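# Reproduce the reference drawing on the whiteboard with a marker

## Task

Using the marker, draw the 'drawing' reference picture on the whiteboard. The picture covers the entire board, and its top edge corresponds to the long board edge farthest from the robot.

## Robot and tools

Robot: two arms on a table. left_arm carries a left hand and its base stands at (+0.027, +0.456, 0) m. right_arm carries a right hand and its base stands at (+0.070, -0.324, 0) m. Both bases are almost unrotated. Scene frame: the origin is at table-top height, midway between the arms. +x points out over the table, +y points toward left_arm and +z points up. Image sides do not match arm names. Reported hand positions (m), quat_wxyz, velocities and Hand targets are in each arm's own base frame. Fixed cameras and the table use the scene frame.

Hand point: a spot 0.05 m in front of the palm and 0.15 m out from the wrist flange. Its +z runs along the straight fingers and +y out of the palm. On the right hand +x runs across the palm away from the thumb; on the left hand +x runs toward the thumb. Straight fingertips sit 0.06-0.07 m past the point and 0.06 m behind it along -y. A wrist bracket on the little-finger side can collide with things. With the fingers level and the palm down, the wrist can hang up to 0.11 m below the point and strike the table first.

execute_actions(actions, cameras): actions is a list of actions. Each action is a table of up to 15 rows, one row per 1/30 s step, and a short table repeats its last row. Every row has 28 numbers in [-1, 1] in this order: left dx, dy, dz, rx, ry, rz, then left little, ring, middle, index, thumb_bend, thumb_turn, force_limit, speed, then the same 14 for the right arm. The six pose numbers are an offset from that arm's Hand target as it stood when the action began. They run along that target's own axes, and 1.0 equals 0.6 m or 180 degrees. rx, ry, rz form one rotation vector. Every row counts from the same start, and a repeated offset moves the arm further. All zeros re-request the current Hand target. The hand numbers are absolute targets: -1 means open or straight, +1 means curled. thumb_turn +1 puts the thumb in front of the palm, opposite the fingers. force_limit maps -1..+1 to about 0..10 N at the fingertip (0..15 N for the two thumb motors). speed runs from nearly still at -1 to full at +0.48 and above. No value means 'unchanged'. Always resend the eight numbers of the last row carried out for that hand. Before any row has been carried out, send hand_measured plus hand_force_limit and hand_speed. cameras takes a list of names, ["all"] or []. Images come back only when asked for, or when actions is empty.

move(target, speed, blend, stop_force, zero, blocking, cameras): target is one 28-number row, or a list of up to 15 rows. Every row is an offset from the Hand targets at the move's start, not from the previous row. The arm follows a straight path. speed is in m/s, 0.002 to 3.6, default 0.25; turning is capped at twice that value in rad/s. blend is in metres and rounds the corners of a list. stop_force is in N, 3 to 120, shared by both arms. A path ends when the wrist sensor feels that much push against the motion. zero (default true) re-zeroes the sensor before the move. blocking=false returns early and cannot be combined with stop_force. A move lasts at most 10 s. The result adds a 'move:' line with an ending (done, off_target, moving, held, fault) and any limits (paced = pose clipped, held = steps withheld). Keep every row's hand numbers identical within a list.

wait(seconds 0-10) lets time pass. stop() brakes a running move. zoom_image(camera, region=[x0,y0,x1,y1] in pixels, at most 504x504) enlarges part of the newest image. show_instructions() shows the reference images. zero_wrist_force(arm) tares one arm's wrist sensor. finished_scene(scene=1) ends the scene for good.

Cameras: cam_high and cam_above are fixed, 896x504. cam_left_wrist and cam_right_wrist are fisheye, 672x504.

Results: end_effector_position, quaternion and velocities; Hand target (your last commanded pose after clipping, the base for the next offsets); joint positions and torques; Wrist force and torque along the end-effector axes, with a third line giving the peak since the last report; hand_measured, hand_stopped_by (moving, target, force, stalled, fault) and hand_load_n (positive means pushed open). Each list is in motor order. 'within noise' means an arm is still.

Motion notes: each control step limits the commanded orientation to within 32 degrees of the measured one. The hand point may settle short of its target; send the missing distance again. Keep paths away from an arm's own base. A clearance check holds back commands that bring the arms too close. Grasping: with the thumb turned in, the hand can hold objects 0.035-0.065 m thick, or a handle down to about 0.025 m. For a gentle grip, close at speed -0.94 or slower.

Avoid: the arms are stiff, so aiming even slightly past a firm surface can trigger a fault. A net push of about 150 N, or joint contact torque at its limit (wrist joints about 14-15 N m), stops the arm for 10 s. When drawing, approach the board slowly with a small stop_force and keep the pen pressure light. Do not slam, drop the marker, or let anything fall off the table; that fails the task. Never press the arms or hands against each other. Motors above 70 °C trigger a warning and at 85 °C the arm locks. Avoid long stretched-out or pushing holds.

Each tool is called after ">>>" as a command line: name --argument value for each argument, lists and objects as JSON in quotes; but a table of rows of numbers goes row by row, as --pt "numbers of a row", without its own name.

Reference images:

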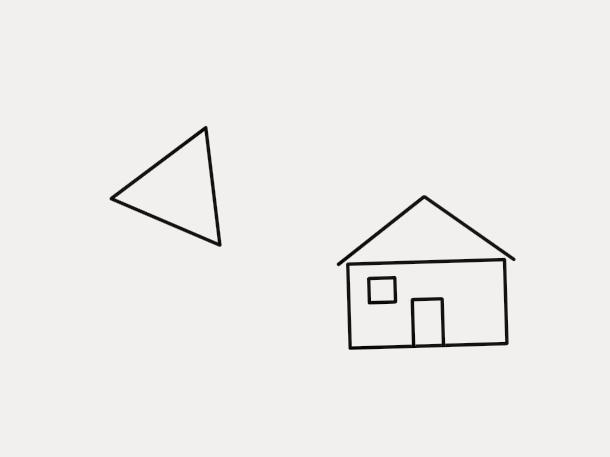

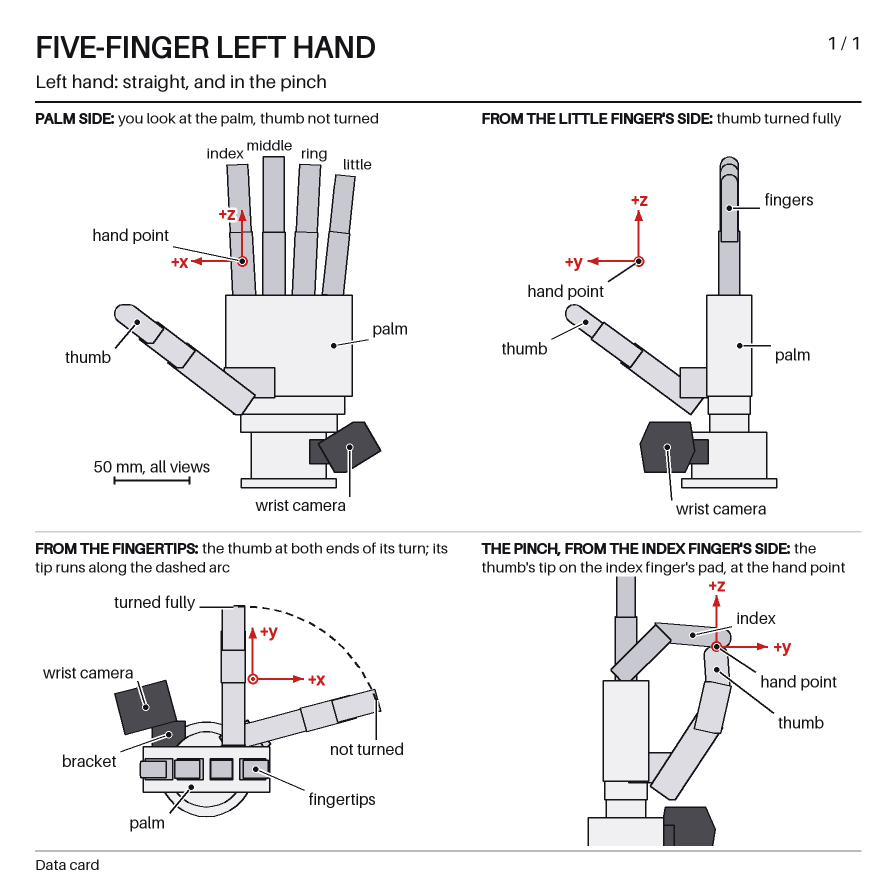

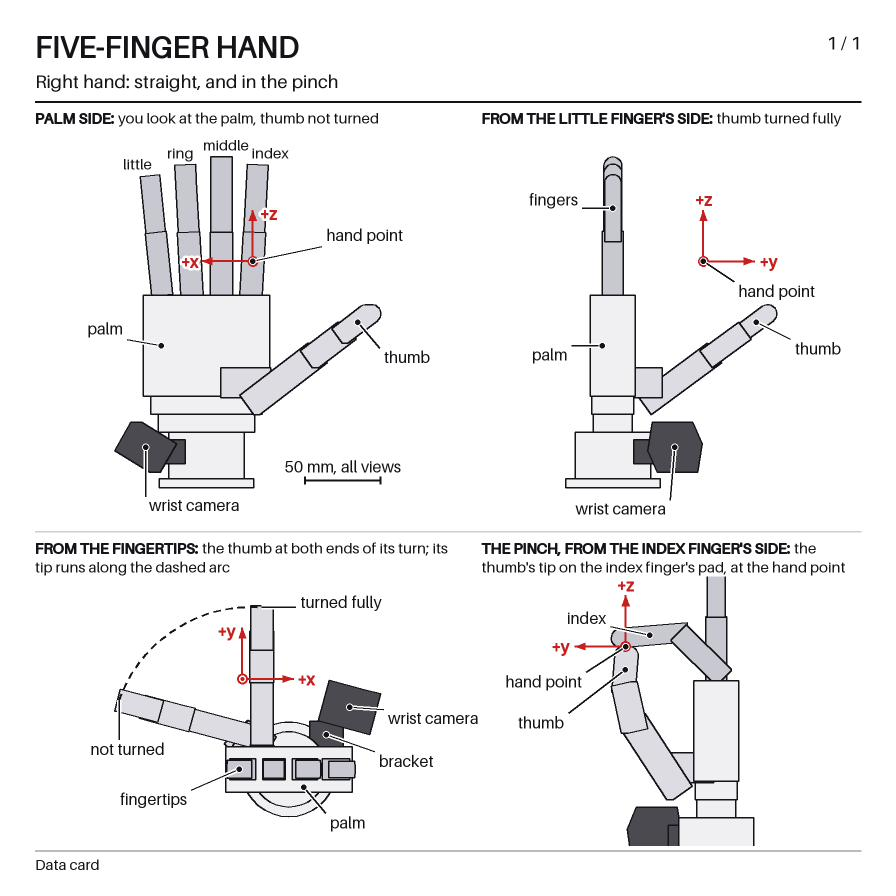

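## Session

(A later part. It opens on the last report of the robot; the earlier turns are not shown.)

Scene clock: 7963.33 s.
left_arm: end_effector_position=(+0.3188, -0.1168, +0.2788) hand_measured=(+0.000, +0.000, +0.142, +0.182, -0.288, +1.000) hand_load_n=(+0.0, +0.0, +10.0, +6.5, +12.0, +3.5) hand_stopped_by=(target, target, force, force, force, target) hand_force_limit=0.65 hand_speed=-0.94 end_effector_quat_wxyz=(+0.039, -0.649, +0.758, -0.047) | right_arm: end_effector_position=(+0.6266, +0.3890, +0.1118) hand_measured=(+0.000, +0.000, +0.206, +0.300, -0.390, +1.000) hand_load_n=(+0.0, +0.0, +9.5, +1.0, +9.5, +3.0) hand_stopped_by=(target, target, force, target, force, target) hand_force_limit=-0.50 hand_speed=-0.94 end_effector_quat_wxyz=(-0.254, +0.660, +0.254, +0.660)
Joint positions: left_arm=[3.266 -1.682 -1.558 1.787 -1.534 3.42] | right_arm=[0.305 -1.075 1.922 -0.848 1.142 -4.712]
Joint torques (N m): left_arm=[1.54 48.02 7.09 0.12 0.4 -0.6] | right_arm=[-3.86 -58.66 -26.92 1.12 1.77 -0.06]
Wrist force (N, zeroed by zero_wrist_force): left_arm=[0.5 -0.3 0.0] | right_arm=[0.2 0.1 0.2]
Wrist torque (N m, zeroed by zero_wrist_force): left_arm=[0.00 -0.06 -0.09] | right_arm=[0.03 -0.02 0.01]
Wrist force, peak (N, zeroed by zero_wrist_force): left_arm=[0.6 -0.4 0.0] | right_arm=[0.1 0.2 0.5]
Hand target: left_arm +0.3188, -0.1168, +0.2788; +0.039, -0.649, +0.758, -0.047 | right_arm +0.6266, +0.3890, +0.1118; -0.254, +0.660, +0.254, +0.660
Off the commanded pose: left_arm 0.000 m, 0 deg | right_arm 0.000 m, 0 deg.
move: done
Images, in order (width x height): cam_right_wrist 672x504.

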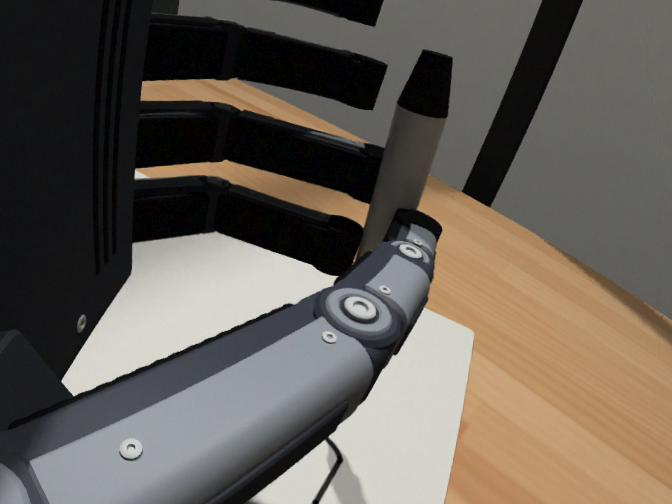

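>>> move --target '[0,0,0,0,0,0,0.0,0.0,0.31,0.35,0.04,1,0.65,-0.94,0,0,0,0,0,0,0.0,0.0,0.39,0.33,0.02,1,-0.2,-0.94]' --cameras '["cam_right_wrist"]'

>>> zoom_image --camera "cam_right_wrist" --region '[300, 150, 480, 330]'

Scene clock: 7969.47 s.
left_arm: end_effector_position=(+0.3188, -0.1168, +0.2788) hand_measured=(+0.000, +0.000, +0.142, +0.182, -0.288, +1.000) hand_load_n=(+0.0, +0.0, +10.0, +6.5, +12.0, +3.5) hand_stopped_by=(target, target, force, force, force, target) hand_force_limit=0.65 hand_speed=-0.94 end_effector_quat_wxyz=(+0.039, -0.649, +0.758, -0.047) | right_arm: end_effector_position=(+0.6266, +0.3890, +0.1118) hand_measured=(+0.000, +0.000, +0.206, +0.330, -0.390, +1.000) hand_load_n=(+0.0, +0.0, +9.0, +1.5, +10.5, +3.0) hand_stopped_by=(target, target, force, target, force, target) hand_force_limit=-0.20 hand_speed=-0.94 end_effector_quat_wxyz=(-0.254, +0.660, +0.254, +0.660)
Joint positions: left_arm=[3.266 -1.682 -1.558 1.787 -1.534 3.42] | right_arm=[0.305 -1.075 1.922 -0.848 1.142 -4.712]
Joint torques (N m): left_arm=[1.4 47.78 7.1 0.13 0.38 -0.7] | right_arm=[-2.66 -58.81 -26.68 1.02 1.74 0.02]
Wrist force (N, zeroed by zero_wrist_force): left_arm=[0.5 -0.3 -0.1] | right_arm=[0.1 0.1 0.4]
Wrist torque (N m, zeroed by zero_wrist_force): left_arm=[0.01 -0.07 -0.09] | right_arm=[0.01 -0.01 0.00]
Wrist force, peak (N, zeroed by zero_wrist_force): left_arm=[0.7 -0.2 -0.2] | right_arm=[0.1 0.1 0.5]
Hand target: left_arm +0.3188, -0.1168, +0.2788; +0.039, -0.649, +0.758, -0.047 | right_arm +0.6266, +0.3890, +0.1118; -0.254, +0.660, +0.254, +0.660
Off the commanded pose: left_arm 0.000 m, 0 deg | right_arm 0.000 m, 0 deg.
move: done
Images, in order (width x height): cam_right_wrist 672x504.

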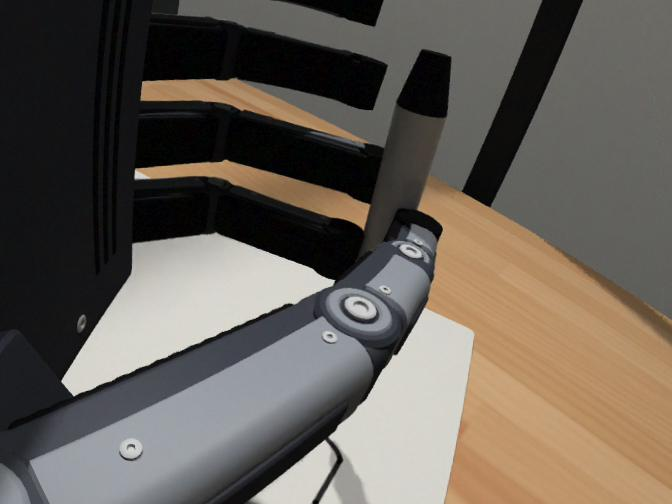

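Scaled by 2.800 from the camera's 672x504 image, which has a finer 960x720 frame.

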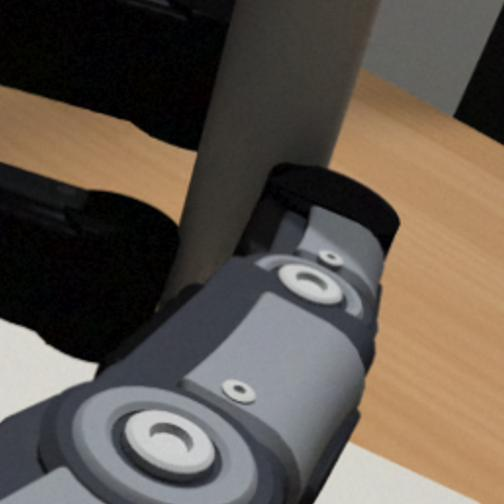

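>>> zoom_image --camera "cam_high" --region '[475, 260, 535, 320]'

>>> move --target '[0,0,0,0,0,0,0.0,0.0,0.31,0.35,0.04,1,0.65,-0.94,0,-0.0223,0.0113,0,0,0,0.0,0.0,0.39,0.33,0.02,1,-0.2,-0.94]' --speed 0.04 --cameras '["cam_high"]'

>>> zoom_image --camera "cam_high" --region '[475, 260, 535, 320]'

This scene's latest camera images include none from cam_high. They are from: cam_right_wrist. cam_high's image comes with the result of a call that names it in "cameras".

Scene clock: 8011.00 s.
left_arm: end_effector_position=(+0.3188, -0.1168, +0.2788) hand_measured=(+0.000, +0.000, +0.142, +0.182, -0.288, +1.000) hand_load_n=(+0.0, +0.0, +10.0, +6.5, +12.0, +3.5) hand_stopped_by=(target, target, force, force, force, target) hand_force_limit=0.65 hand_speed=-0.94 end_effector_quat_wxyz=(+0.039, -0.649, +0.758, -0.047) | right_arm: end_effector_position=(+0.6227, +0.4034, +0.1118) hand_measured=(+0.000, +0.000, +0.206, +0.330, -0.390, +1.000) hand_load_n=(+0.0, +0.0, +9.0, +1.5, +10.5, +3.0) hand_stopped_by=(target, target, force, target, force, target) hand_force_limit=-0.20 hand_speed=-0.94 end_effector_quat_wxyz=(-0.254, +0.660, +0.254, +0.660)
Joint positions: left_arm=[3.266 -1.682 -1.558 1.787 -1.534 3.42] | right_arm=[0.337 -1.066 1.907 -0.841 1.174 -4.712]
Joint torques (N m): left_arm=[1.5 47.69 7.62 0.15 0.28 -0.8] | right_arm=[7.11 -13.01 -28.16 1.31 1.86 -0.13]
Wrist force (N, zeroed by zero_wrist_force): left_arm=[0.4 -0.1 0.0] | right_arm=[0.0 0.1 0.1]
Wrist torque (N m, zeroed by zero_wrist_force): left_arm=[0.03 -0.06 -0.10] | right_arm=[0.03 0.00 0.01]
Wrist force, peak (N, zeroed by zero_wrist_force): left_arm=[0.7 -0.3 0.0] | right_arm=[-0.1 0.5 0.2]
Hand target: left_arm +0.3188, -0.1168, +0.2788; +0.039, -0.649, +0.758, -0.047 | right_arm +0.6227, +0.4035, +0.1118; -0.254, +0.660, +0.254, +0.660
Off the commanded pose: left_arm 0.000 m, 0 deg | right_arm 0.000 m, 0 deg.
move: done
Images, in order (width x height): cam_high 896x504.

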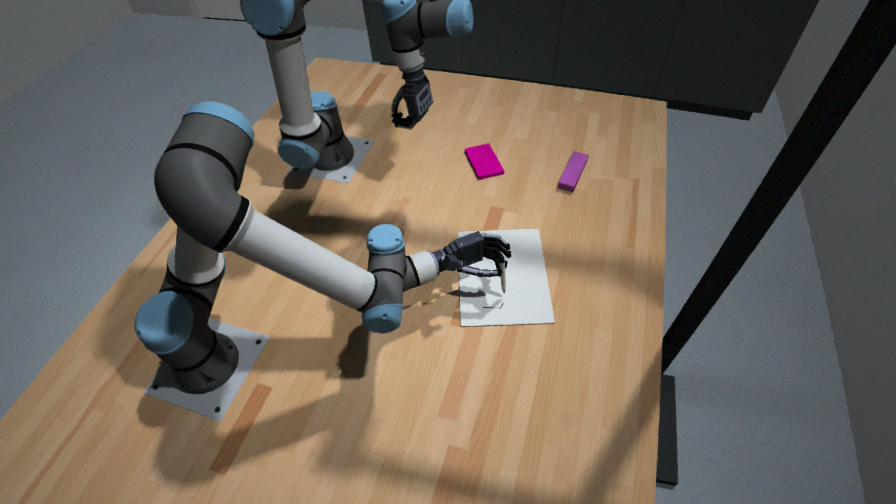

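Scaled by 8.400.

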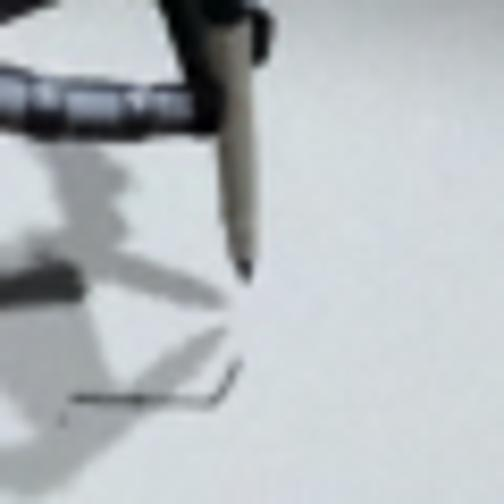

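>>> move --pt "0 0 0 0 0 0 0.0 0.0 0.31 0.35 0.04 1 0.65 -0.94 0.06 0 0 0 0 0 0.0 0.0 0.39 0.33 0.02 1 -0.2 -0.94" --pt "0 0 0 0 0 0 0.0 0.0 0.31 0.35 0.04 1 0.65 -0.94 0.08 -0.173 -0.2768 0 0 0 0.0 0.0 0.39 0.33 0.02 1 -0.2 -0.94" --speed 0.08 --blend '[0.01,0]' --cameras '["cam_high","cam_above","cam_right_wrist"]'

>>> zoom_image --camera "cam_above" --region '[500, 180, 620, 320]'

>>> zoom_image --camera "cam_high" --region '[400, 220, 500, 340]'

Scene clock: 8088.87 s.
left_arm: end_effector_position=(+0.3188, -0.1168, +0.2788) hand_measured=(+0.000, +0.000, +0.142, +0.182, -0.288, +1.000) hand_load_n=(+0.0, +0.0, +10.0, +6.5, +12.0, +3.5) hand_stopped_by=(target, target, force, force, force, target) hand_force_limit=0.65 hand_speed=-0.94 end_effector_quat_wxyz=(+0.039, -0.649, +0.758, -0.047) | right_arm: end_effector_position=(+0.4299, +0.3692, +0.1598) hand_measured=(+0.000, +0.000, +0.206, +0.330, -0.390, +1.000) hand_load_n=(+0.0, +0.0, +9.0, +1.5, +10.5, +2.5) hand_stopped_by=(target, target, force, target, force, target) hand_force_limit=-0.20 hand_speed=-0.94 end_effector_quat_wxyz=(-0.254, +0.660, +0.254, +0.660)
Joint positions: left_arm=[3.266 -1.682 -1.558 1.787 -1.534 3.42] | right_arm=[0.449 -1.493 2.348 -0.856 1.286 -4.712]
Joint torques (N m): left_arm=[1.61 47.61 7.43 0.11 0.31 -0.91] | right_arm=[5.92 -36.66 -1.15 0.9 1.7 1.45]
Wrist force (N, zeroed by zero_wrist_force): left_arm=[0.3 -0.1 0.1] | right_arm=[0.3 -0.2 0.1]
Wrist torque (N m, zeroed by zero_wrist_force): left_arm=[0.03 -0.05 -0.10] | right_arm=[-0.02 -0.05 0.03]
Wrist force, peak (N, zeroed by zero_wrist_force): left_arm=[0.5 -0.5 0.1] | right_arm=[0.9 0.5 0.6]
Hand target: left_arm +0.3188, -0.1168, +0.2788; +0.039, -0.649, +0.758, -0.047 | right_arm +0.4299, +0.3692, +0.1598; -0.254, +0.660, +0.254, +0.660
Off the commanded pose: left_arm 0.000 m, 0 deg | right_arm 0.000 m, 0 deg.
move: done
Images, in order (width x height): cam_high 896x504, cam_above 896x504, cam_right_wrist 672x504.

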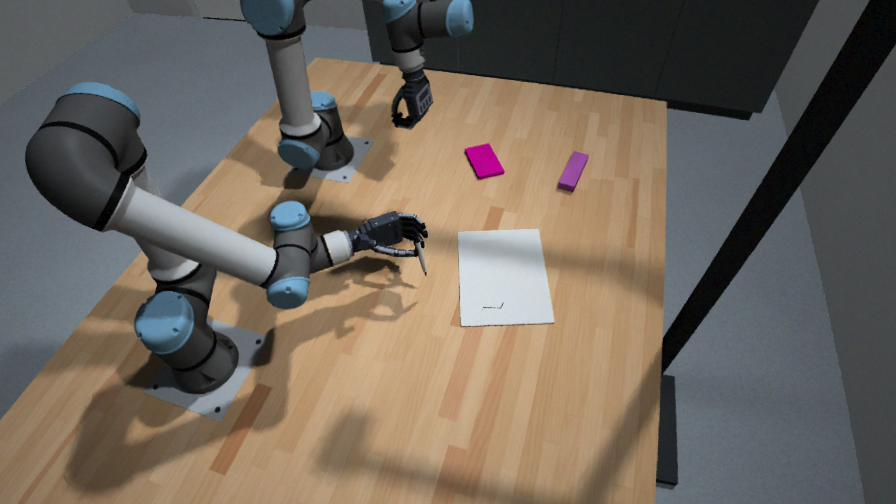

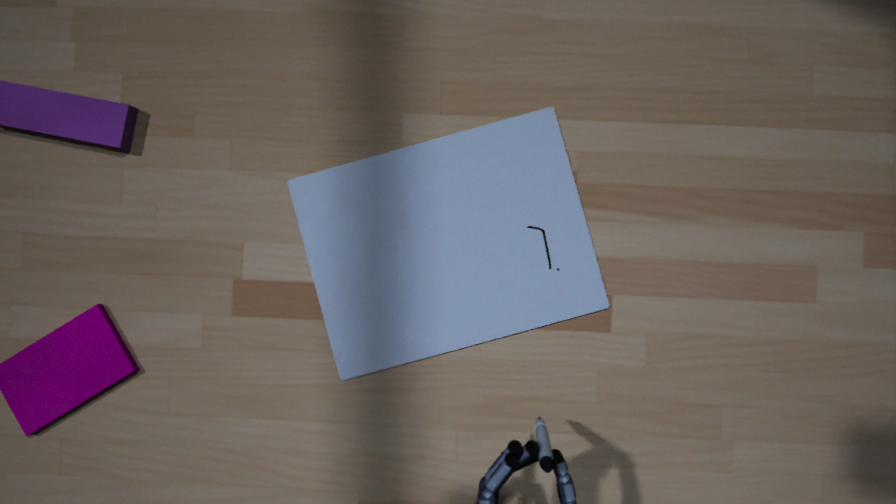

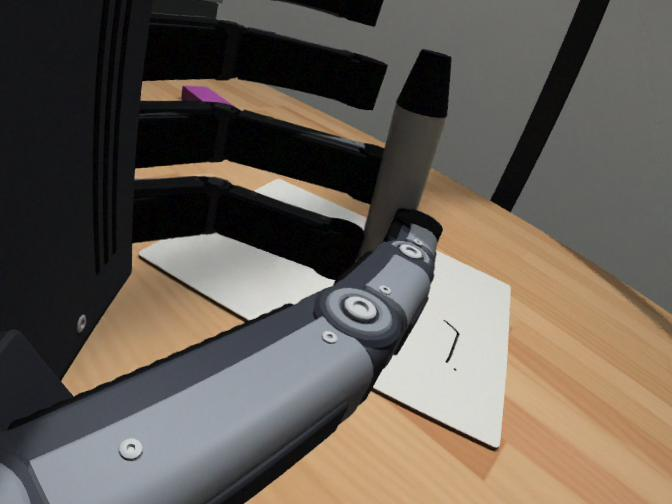

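Scaled by 3.600.

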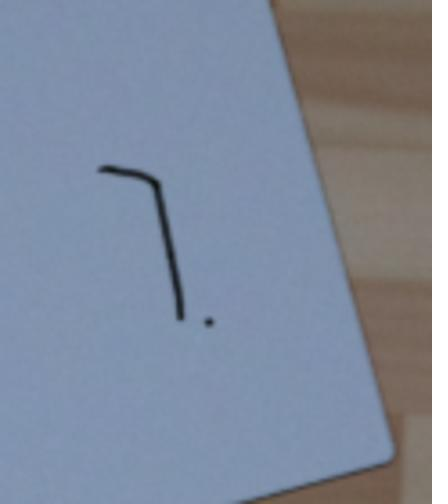

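Scaled by 4.200.

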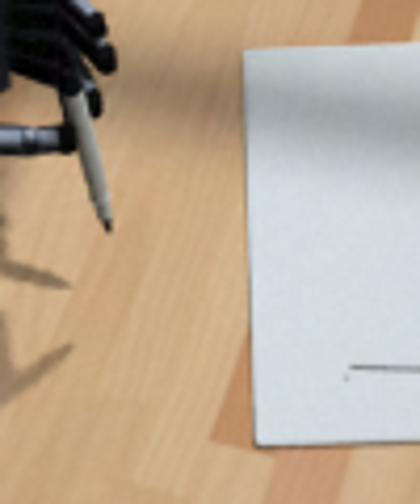

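>>> move --target '[0,0,0,0,0,0,0.0,0.0,0.31,0.35,0.04,1,0.65,-0.94,-0.0833,0,0,0,0,0,0.0,0.0,0.39,0.33,0.02,1,-0.2,-0.94]' --speed 0.05

>>> move --target '[0,0,0,0,0,0,0.0,0.0,0.31,0.35,0.04,1,0.65,-0.94,-0.045,0,0,0,0,0,0.0,0.0,0.39,0.33,0.02,1,-0.2,-0.94]' --speed 0.006 --stop_force 3 --cameras '["cam_high","cam_right_wrist"]'

>>> zoom_image --camera "cam_high" --region '[380, 230, 460, 310]'

Scene clock: 8153.90 s.
left_arm: end_effector_position=(+0.3188, -0.1168, +0.2788) hand_measured=(+0.000, +0.000, +0.142, +0.182, -0.288, +1.000) hand_load_n=(+0.0, +0.0, +10.0, +6.5, +12.0, +3.0) hand_stopped_by=(target, target, force, force, force, target) hand_force_limit=0.65 hand_speed=-0.94 end_effector_quat_wxyz=(+0.039, -0.649, +0.758, -0.047) | right_arm: end_effector_position=(+0.4299, +0.3692, +0.1098) hand_measured=(+0.000, +0.000, +0.206, +0.330, -0.390, +1.000) hand_load_n=(+0.0, +0.0, +9.0, +1.5, +10.5, +2.5) hand_stopped_by=(target, target, force, target, force, target) hand_force_limit=-0.20 hand_speed=-0.94 end_effector_quat_wxyz=(-0.254, +0.660, +0.254, +0.660)
Joint positions: left_arm=[3.266 -1.682 -1.558 1.787 -1.534 3.42] | right_arm=[0.449 -1.356 2.392 -1.036 1.286 -4.712]
Joint torques (N m): left_arm=[0.81 47.55 7.8 0.12 0.16 -1.04] | right_arm=[2.35 -3.62 1.86 -5.16 -1.1 1.09]
Wrist force (N, zeroed by zero_wrist_force): left_arm=[0.3 -0.5 0.2] | right_arm=[0.2 -0.4 0.2]
Wrist torque (N m, zeroed by zero_wrist_force): left_arm=[-0.04 -0.04 -0.09] | right_arm=[-0.06 -0.05 0.00]
Wrist force, peak (N, zeroed by zero_wrist_force): left_arm=[0.6 -0.2 0.2] | right_arm=[1.0 -0.3 0.2]
Hand target: left_arm +0.3188, -0.1168, +0.2788; +0.039, -0.649, +0.758, -0.047 | right_arm +0.4299, +0.3692, +0.1098; -0.254, +0.660, +0.254, +0.660
Off the commanded pose: left_arm 0.000 m, 0 deg | right_arm 0.000 m, 0 deg.
move: done

Scene clock: 8158.60 s.
left_arm: end_effector_position=(+0.3188, -0.1168, +0.2788) hand_measured=(+0.000, +0.000, +0.142, +0.182, -0.288, +1.000) hand_load_n=(+0.0, +0.0, +10.0, +6.5, +12.0, +3.5) hand_stopped_by=(target, target, force, force, force, target) hand_force_limit=0.65 hand_speed=-0.94 end_effector_quat_wxyz=(+0.039, -0.649, +0.758, -0.047) | right_arm: end_effector_position=(+0.4299, +0.3692, +0.0903) hand_measured=(+0.000, +0.000, +0.206, +0.330, -0.390, +1.000) hand_load_n=(+0.0, +0.0, +8.5, +1.5, +10.5, +2.0) hand_stopped_by=(target, target, force, target, force, target) hand_force_limit=-0.20 hand_speed=-0.94 end_effector_quat_wxyz=(-0.254, +0.660, +0.254, +0.660)
Joint positions: left_arm=[3.266 -1.682 -1.558 1.787 -1.534 3.42] | right_arm=[0.449 -1.296 2.404 -1.108 1.286 -4.712]
Joint torques (N m): left_arm=[0.99 47.73 7.3 0.12 0.14 -1.15] | right_arm=[5.6 -38.32 -18.18 1.5 1.71 1.19]
Wrist force (N, zeroed by zero_wrist_force): left_arm=[0.4 -0.1 0.0] | right_arm=[2.9 -0.8 0.2]
Wrist torque (N m, zeroed by zero_wrist_force): left_arm=[0.03 -0.06 -0.10] | right_arm=[-0.06 -0.04 -0.04]
Wrist force, peak (N, zeroed by zero_wrist_force): left_arm=[0.7 -0.5 0.0] | right_arm=[4.6 -0.9 -0.1]
Hand target: left_arm +0.3188, -0.1168, +0.2788; +0.039, -0.649, +0.758, -0.047 | right_arm +0.4299, +0.3692, +0.0903; -0.254, +0.660, +0.254, +0.660 (not the last commanded pose)
Off the commanded pose: left_arm 0.000 m, 0 deg | right_arm 0.008 m, 0 deg.
move: contact (right_arm)
Images, in order (width x height): cam_high 896x504, cam_right_wrist 672x504.

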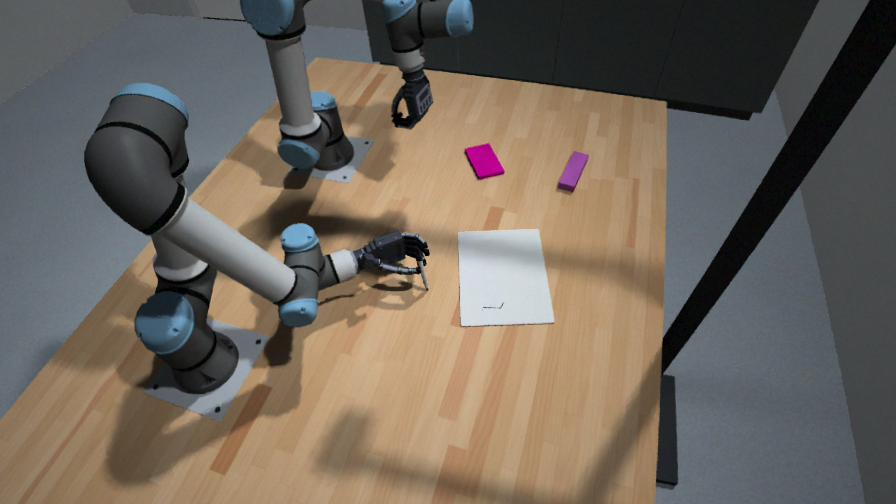

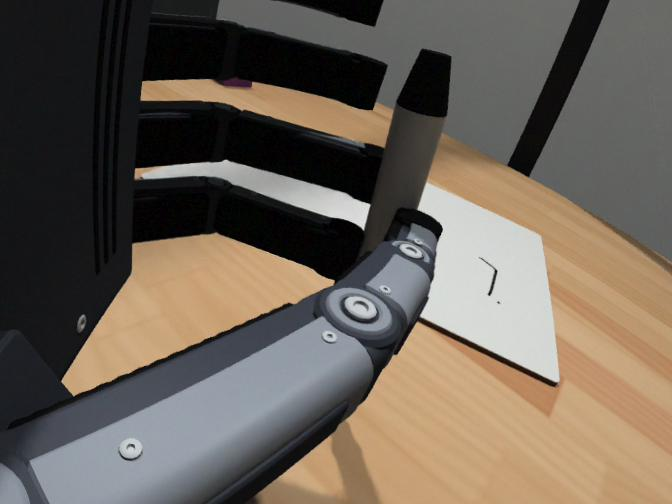

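Scaled by 6.300.

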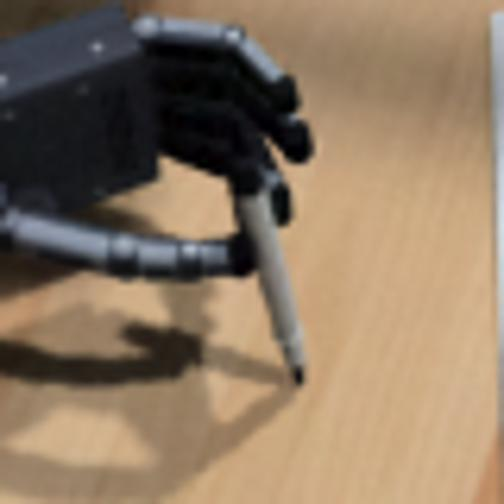

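>>> move --target '[0,0,0,0,0,0,0.0,0.0,0.31,0.35,0.04,1,0.65,-0.94,0,0,0,0,0,0,0.0,0.0,0.19,0.25,0.02,1,-0.2,-0.94]' --cameras '["cam_high","cam_right_wrist"]'

>>> zoom_image --camera "cam_high" --region '[380, 230, 460, 310]'

Scene clock: 8179.43 s.
left_arm: end_effector_position=(+0.3188, -0.1168, +0.2788) hand_measured=(+0.000, +0.000, +0.142, +0.182, -0.288, +1.000) hand_load_n=(+0.0, +0.0, +10.0, +6.5, +12.0, +3.5) hand_stopped_by=(target, target, force, force, force, target) hand_force_limit=0.65 hand_speed=-0.94 end_effector_quat_wxyz=(+0.039, -0.649, +0.758, -0.047) | right_arm: end_effector_position=(+0.4299, +0.3692, +0.0903) hand_measured=(+0.000, +0.000, +0.188, +0.250, -0.388, +1.000) hand_load_n=(+0.0, +0.0, +5.5, -0.5, +5.0, +0.5) hand_stopped_by=(target, target, force, target, force, target) hand_force_limit=-0.20 hand_speed=-0.94 end_effector_quat_wxyz=(-0.254, +0.660, +0.254, +0.660)
Joint positions: left_arm=[3.266 -1.682 -1.558 1.787 -1.534 3.42] | right_arm=[0.449 -1.296 2.404 -1.108 1.286 -4.712]
Joint torques (N m): left_arm=[1.17 47.52 7.36 0.2 0.12 -1.15] | right_arm=[5 -38.14 -18.71 1.09 1.79 1.04]
Wrist force (N, zeroed by zero_wrist_force): left_arm=[0.4 -0.1 -0.2] | right_arm=[1.6 -0.3 -0.1]
Wrist torque (N m, zeroed by zero_wrist_force): left_arm=[0.04 -0.07 -0.09] | right_arm=[-0.03 -0.02 -0.04]
Wrist force, peak (N, zeroed by zero_wrist_force): left_arm=[0.7 -0.2 0.0] | right_arm=[3.4 -0.7 0.1]
Hand target: left_arm +0.3188, -0.1168, +0.2788; +0.039, -0.649, +0.758, -0.047 | right_arm +0.4299, +0.3692, +0.0903; -0.254, +0.660, +0.254, +0.660
Off the commanded pose: left_arm 0.000 m, 0 deg | right_arm 0.000 m, 0 deg.
move: done
Images, in order (width x height): cam_high 896x504, cam_right_wrist 672x504.

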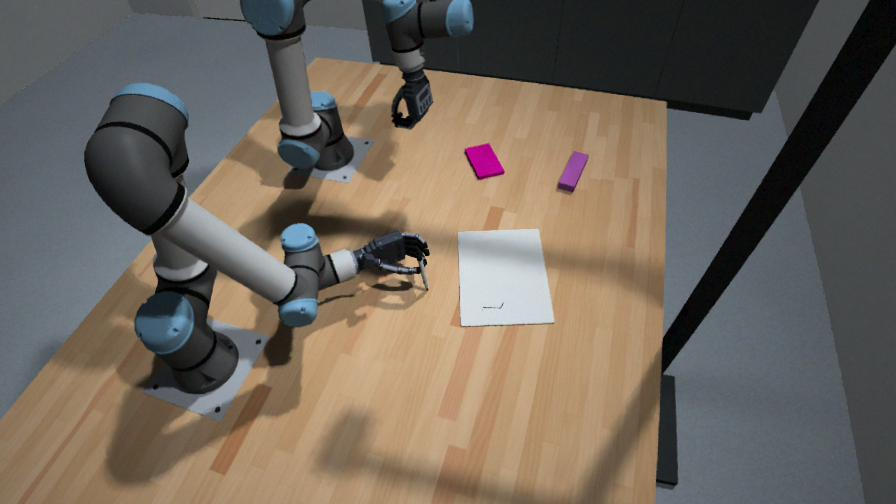

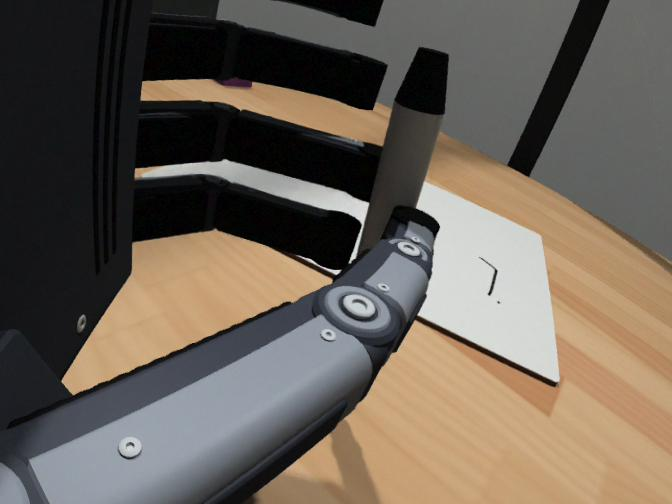

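Scaled by 6.300.

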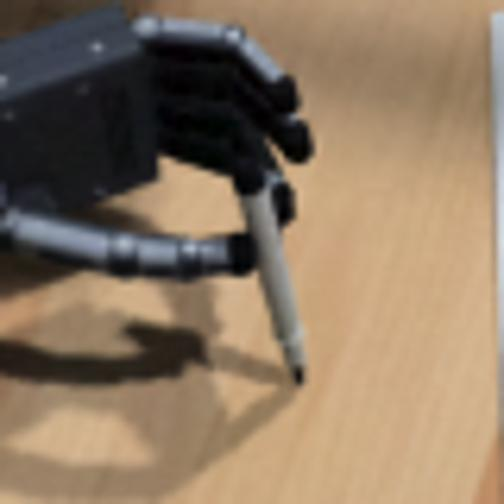

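>>> move --target '[0,0,0,0,0,0,0.0,0.0,0.31,0.35,0.04,1,0.65,-0.94,-0.005,0.002,0.001,0,0,0,0.0,0.0,0.19,0.25,0.02,1,-0.2,-0.94]' --speed 0.01 --cameras '["cam_right_wrist"]'

Scene clock: 8185.60 s.
left_arm: end_effector_position=(+0.3188, -0.1168, +0.2788) hand_measured=(+0.000, +0.000, +0.142, +0.182, -0.288, +1.000) hand_load_n=(+0.0, +0.0, +10.0, +6.5, +12.0, +3.5) hand_stopped_by=(target, target, force, force, force, target) hand_force_limit=0.65 hand_speed=-0.94 end_effector_quat_wxyz=(+0.039, -0.649, +0.758, -0.047) | right_arm: end_effector_position=(+0.4311, +0.3688, +0.0874) hand_measured=(+0.000, +0.000, +0.188, +0.250, -0.388, +1.000) hand_load_n=(+0.0, +0.0, +5.5, +0.5, +4.5, -2.5) hand_stopped_by=(target, target, force, target, force, target) hand_force_limit=-0.20 hand_speed=-0.94 end_effector_quat_wxyz=(-0.254, +0.660, +0.254, +0.660)
Joint positions: left_arm=[3.266 -1.682 -1.558 1.787 -1.534 3.42] | right_arm=[0.446 -1.286 2.404 -1.118 1.282 -4.712]
Joint torques (N m): left_arm=[0.53 47.2 7.68 0.13 0.04 -1.32] | right_arm=[-5.63 -1.36 4.02 -2.47 -1.85 0.76]
Wrist force (N, zeroed by zero_wrist_force): left_arm=[0.5 -0.3 0.0] | right_arm=[6.7 -0.9 -0.6]
Wrist torque (N m, zeroed by zero_wrist_force): left_arm=[0.00 -0.07 -0.08] | right_arm=[-0.04 -0.04 -0.12]
Wrist force, peak (N, zeroed by zero_wrist_force): left_arm=[0.5 -0.5 -0.2] | right_arm=[6.8 -1.0 -0.5]
Hand target: left_arm +0.3188, -0.1168, +0.2788; +0.039, -0.649, +0.758, -0.047 | right_arm +0.4311, +0.3687, +0.0873; -0.254, +0.660, +0.254, +0.660
Off the commanded pose: left_arm 0.000 m, 0 deg | right_arm 0.000 m, 0 deg.
move: done
Images, in order (width x height): cam_right_wrist 672x504.

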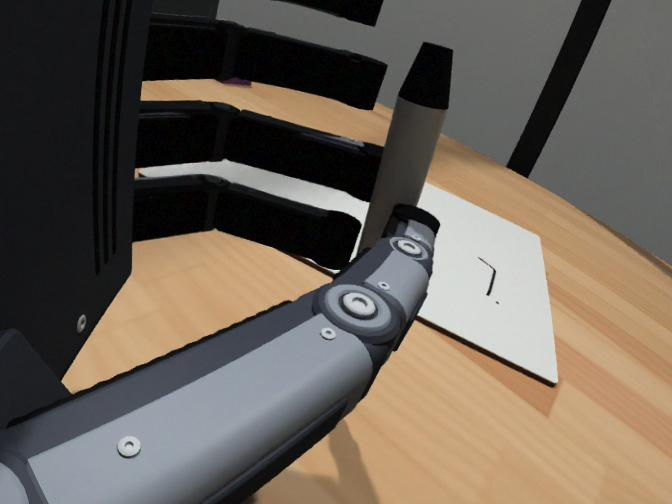

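>>> move --target '[0,0,0,0,0,0,0.0,0.0,0.31,0.35,0.04,1,0.65,-0.94,0,0,0,0,0,0,0.0,0.0,0.175,0.25,0.02,1,-0.2,-0.94]'

>>> move --target '[0,0,0,0,0,0,0.0,0.0,0.31,0.35,0.04,1,0.65,-0.94,-0.00667,0.003,0.0013,0,0,0,0.0,0.0,0.175,0.25,0.02,1,-0.2,-0.94]' --speed 0.01 --cameras '["cam_right_wrist","cam_high"]'

>>> zoom_image --camera "cam_high" --region '[380, 230, 460, 310]'

Scene clock: 8193.47 s.
left_arm: end_effector_position=(+0.3188, -0.1168, +0.2788) hand_measured=(+0.000, +0.000, +0.142, +0.182, -0.288, +1.000) hand_load_n=(+0.0, +0.0, +10.5, +6.5, +12.0, +3.5) hand_stopped_by=(target, target, force, force, force, target) hand_force_limit=0.65 hand_speed=-0.94 end_effector_quat_wxyz=(+0.039, -0.649, +0.758, -0.047) | right_arm: end_effector_position=(+0.4311, +0.3687, +0.0873) hand_measured=(+0.000, +0.000, +0.174, +0.250, -0.386, +1.000) hand_load_n=(+0.0, +0.0, +1.5, +0.0, +1.0, -0.5) hand_stopped_by=(target, target, target, target, force, target) hand_force_limit=-0.20 hand_speed=-0.94 end_effector_quat_wxyz=(-0.254, +0.660, +0.254, +0.660)
Joint positions: left_arm=[3.266 -1.682 -1.558 1.787 -1.534 3.42] | right_arm=[0.446 -1.286 2.404 -1.118 1.282 -4.712]
Joint torques (N m): left_arm=[0.97 47.5 7.78 0.15 0.14 -1.29] | right_arm=[-3.36 -5.34 1.84 -2.45 -1.91 0.72]
Wrist force (N, zeroed by zero_wrist_force): left_arm=[0.4 -0.4 0.1] | right_arm=[2.3 -0.5 0.0]
Wrist torque (N m, zeroed by zero_wrist_force): left_arm=[-0.02 -0.05 -0.09] | right_arm=[-0.04 -0.04 -0.04]
Wrist force, peak (N, zeroed by zero_wrist_force): left_arm=[0.7 -0.4 -0.2] | right_arm=[7.5 -0.8 -0.5]
Hand target: left_arm +0.3188, -0.1168, +0.2788; +0.039, -0.649, +0.758, -0.047 | right_arm +0.4311, +0.3687, +0.0873; -0.254, +0.660, +0.254, +0.660
Off the commanded pose: left_arm 0.000 m, 0 deg | right_arm 0.000 m, 0 deg.
move: done

Scene clock: 8194.23 s.
left_arm: end_effector_position=(+0.3188, -0.1168, +0.2788) hand_measured=(+0.000, +0.000, +0.142, +0.182, -0.288, +1.000) hand_load_n=(+0.0, +0.0, +10.0, +6.5, +12.0, +3.5) hand_stopped_by=(target, target, force, force, force, target) hand_force_limit=0.65 hand_speed=-0.94 end_effector_quat_wxyz=(+0.039, -0.649, +0.758, -0.047) | right_arm: end_effector_position=(+0.4329, +0.3679, +0.0834) hand_measured=(+0.000, +0.000, +0.174, +0.250, -0.386, +1.000) hand_load_n=(+0.0, +0.0, +0.0, +0.0, +0.0, +0.0) hand_stopped_by=(target, target, target, target, force, target) hand_force_limit=-0.20 hand_speed=-0.94 end_effector_quat_wxyz=(-0.254, +0.660, +0.254, +0.660)
Joint positions: left_arm=[3.266 -1.682 -1.558 1.787 -1.534 3.42] | right_arm=[0.441 -1.273 2.404 -1.132 1.277 -4.712]
Joint torques (N m): left_arm=[0.77 47.92 7.83 0.24 0 -1.31] | right_arm=[-4.14 -4.9 3.06 -4.68 -1.96 0.74]
Wrist force (N, zeroed by zero_wrist_force): left_arm=[0.1 -0.2 -0.1] | right_arm=[0.4 -0.3 0.2]
Wrist torque (N m, zeroed by zero_wrist_force): left_arm=[0.02 -0.02 -0.11] | right_arm=[-0.05 -0.02 -0.02]
Wrist force, peak (N, zeroed by zero_wrist_force): left_arm=[0.7 -0.3 -0.1] | right_arm=[2.6 -0.5 -0.1]
Hand target: left_arm +0.3188, -0.1168, +0.2788; +0.039, -0.649, +0.758, -0.047 | right_arm +0.4329, +0.3679, +0.0833; -0.254, +0.660, +0.254, +0.660
Off the commanded pose: left_arm 0.000 m, 0 deg | right_arm 0.000 m, 0 deg.
move: done
Images, in order (width x height): cam_high 896x504, cam_right_wrist 672x504.

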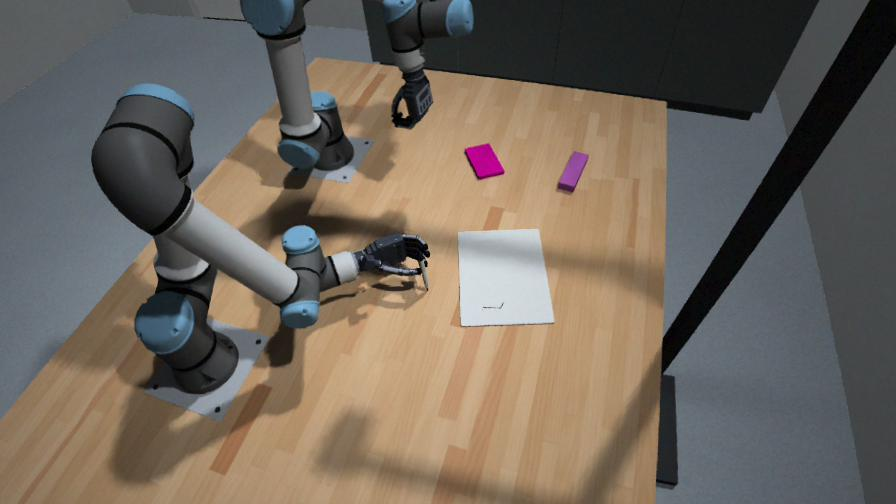

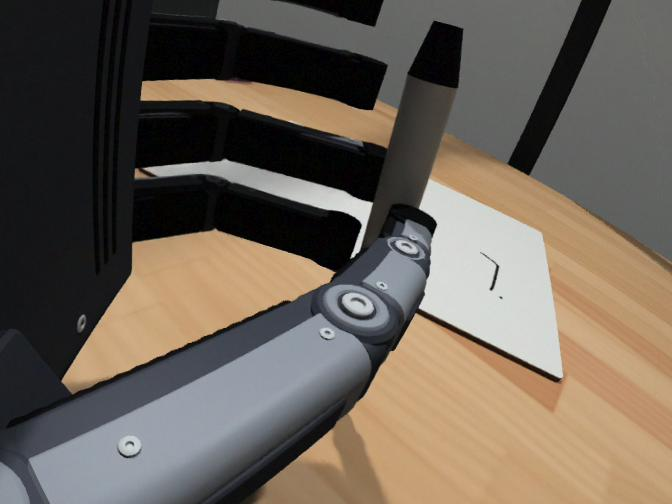

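Scaled by 6.300.

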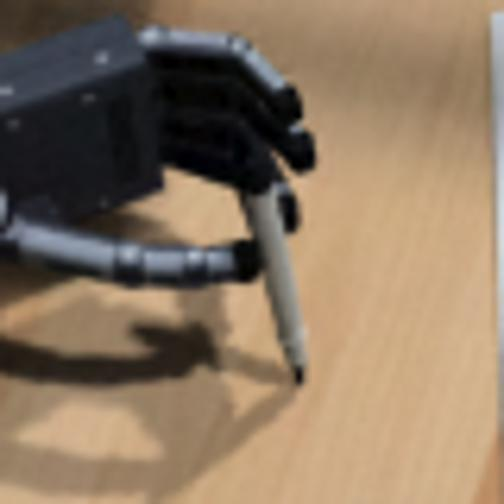

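>>> move --target '[0,0,0,0,0,0,0.0,0.0,0.31,0.35,0.04,1,0.65,-0.94,0,0,0,0,0,0,0.0,0.0,0.22,0.29,0.02,1,-0.8,-0.94]' --cameras '["cam_right_wrist"]'

Scene clock: 8202.67 s.
left_arm: end_effector_position=(+0.3188, -0.1168, +0.2788) hand_measured=(+0.000, +0.000, +0.142, +0.182, -0.288, +1.000) hand_load_n=(+0.5, +0.0, +10.0, +6.5, +12.0, +3.5) hand_stopped_by=(target, target, force, force, force, target) hand_force_limit=0.65 hand_speed=-0.94 end_effector_quat_wxyz=(+0.039, -0.649, +0.758, -0.047) | right_arm: end_effector_position=(+0.4329, +0.3679, +0.0833) hand_measured=(+0.000, +0.000, +0.178, +0.290, -0.386, +1.000) hand_load_n=(+0.0, +0.0, +1.5, +0.0, +1.0, +0.0) hand_stopped_by=(target, target, force, target, force, target) hand_force_limit=-0.80 hand_speed=-0.94 end_effector_quat_wxyz=(-0.254, +0.660, +0.254, +0.660)
Joint positions: left_arm=[3.266 -1.682 -1.558 1.787 -1.534 3.42] | right_arm=[0.441 -1.273 2.404 -1.132 1.277 -4.712]
Joint torques (N m): left_arm=[0.88 47.56 7.62 0.09 0.01 -1.46] | right_arm=[-3.23 -5.22 2.6 -4.86 -1.84 1.12]
Wrist force (N, zeroed by zero_wrist_force): left_arm=[0.4 -0.2 -0.1] | right_arm=[0.6 -0.4 0.3]
Wrist torque (N m, zeroed by zero_wrist_force): left_arm=[0.03 -0.07 -0.09] | right_arm=[-0.07 -0.04 -0.02]
Wrist force, peak (N, zeroed by zero_wrist_force): left_arm=[0.7 -0.2 0.2] | right_arm=[0.7 -0.3 0.2]
Hand target: left_arm +0.3188, -0.1168, +0.2788; +0.039, -0.649, +0.758, -0.047 | right_arm +0.4329, +0.3679, +0.0833; -0.254, +0.660, +0.254, +0.660
Off the commanded pose: left_arm 0.000 m, 0 deg | right_arm 0.000 m, 0 deg.
move: done
Images, in order (width x height): cam_right_wrist 672x504.

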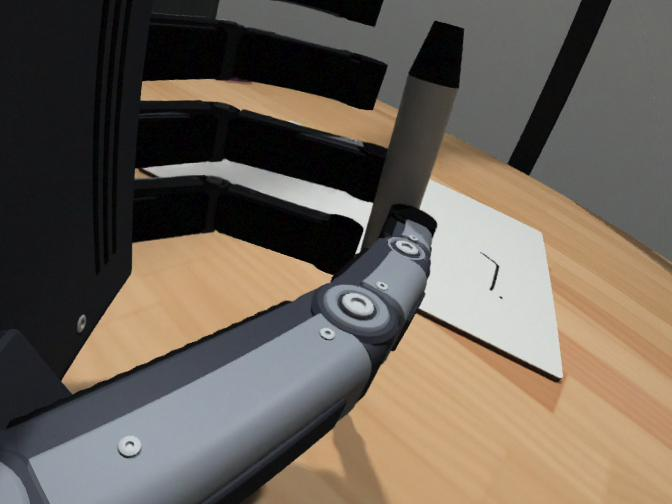

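>>> move --target '[0,0,0,0,0,0,0.0,0.0,0.31,0.35,0.04,1,0.65,-0.94,-0.00833,0.006,0.002,0,0,0,0.0,0.0,0.22,0.29,0.02,1,-0.8,-0.94]' --speed 0.01 --cameras '["cam_right_wrist","cam_high"]'

>>> zoom_image --camera "cam_high" --region '[380, 230, 460, 310]'

Scene clock: 8214.73 s.
left_arm: end_effector_position=(+0.3188, -0.1168, +0.2788) hand_measured=(+0.000, +0.000, +0.142, +0.182, -0.288, +1.000) hand_load_n=(+0.0, +0.0, +10.0, +6.5, +12.0, +3.5) hand_stopped_by=(target, target, force, force, force, target) hand_force_limit=0.65 hand_speed=-0.94 end_effector_quat_wxyz=(+0.039, -0.649, +0.758, -0.047) | right_arm: end_effector_position=(+0.4362, +0.3661, +0.0784) hand_measured=(+0.000, +0.000, +0.178, +0.290, -0.386, +1.000) hand_load_n=(+0.0, +0.0, +0.5, +0.0, +0.0, +0.0) hand_stopped_by=(target, target, force, target, force, target) hand_force_limit=-0.80 hand_speed=-0.94 end_effector_quat_wxyz=(-0.254, +0.660, +0.254, +0.660)
Joint positions: left_arm=[3.266 -1.682 -1.558 1.787 -1.534 3.42] | right_arm=[0.43 -1.256 2.405 -1.149 1.267 -4.712]
Joint torques (N m): left_arm=[0.69 47.52 7.6 0.18 0.03 -1.53] | right_arm=[-4.31 -4.65 1.94 -4.92 -1.94 1.24]
Wrist force (N, zeroed by zero_wrist_force): left_arm=[0.5 -0.3 -0.1] | right_arm=[0.1 -0.2 0.2]
Wrist torque (N m, zeroed by zero_wrist_force): left_arm=[0.01 -0.07 -0.08] | right_arm=[-0.03 -0.02 0.00]
Wrist force, peak (N, zeroed by zero_wrist_force): left_arm=[0.6 -0.4 -0.1] | right_arm=[1.4 -0.6 0.1]
Hand target: left_arm +0.3188, -0.1168, +0.2788; +0.039, -0.649, +0.758, -0.047 | right_arm +0.4362, +0.3661, +0.0783; -0.254, +0.660, +0.254, +0.660
Off the commanded pose: left_arm 0.000 m, 0 deg | right_arm 0.000 m, 0 deg.
move: done
Images, in order (width x height): cam_high 896x504, cam_right_wrist 672x504.

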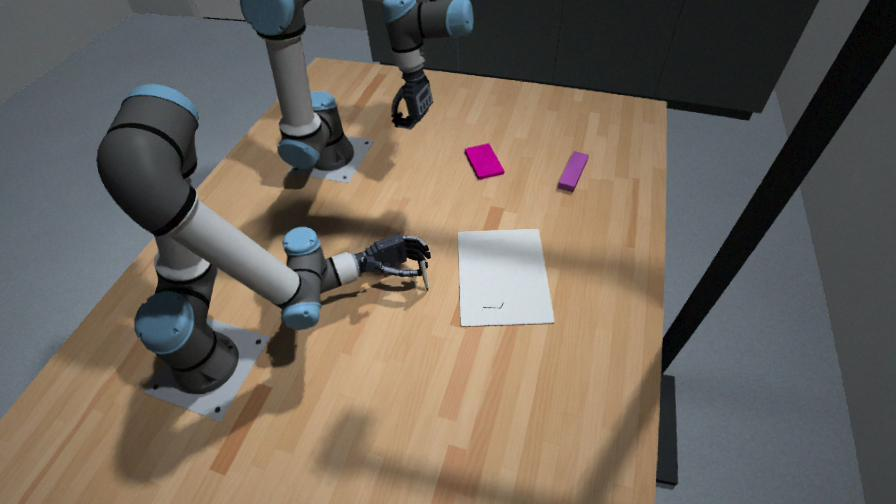

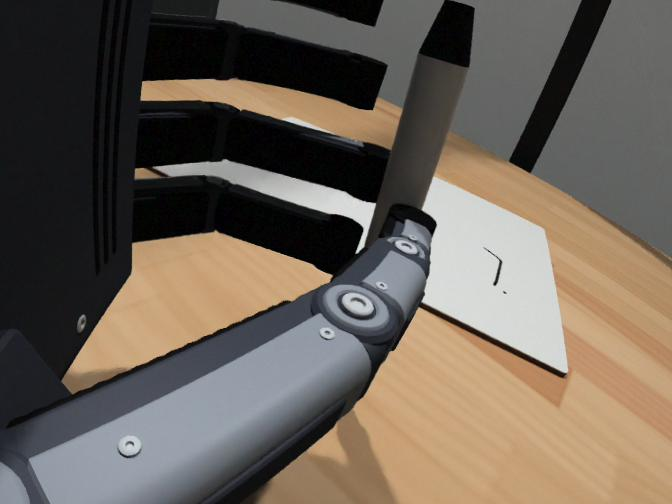

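Scaled by 6.300.

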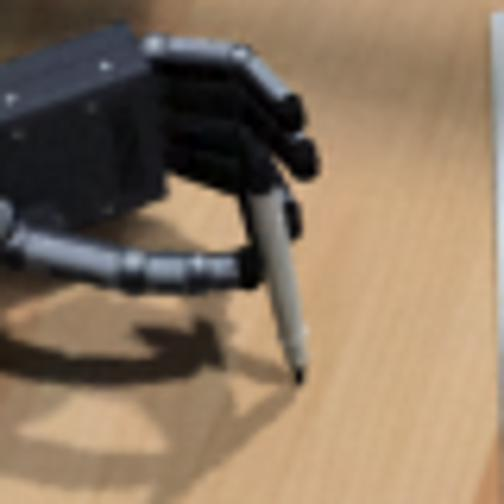

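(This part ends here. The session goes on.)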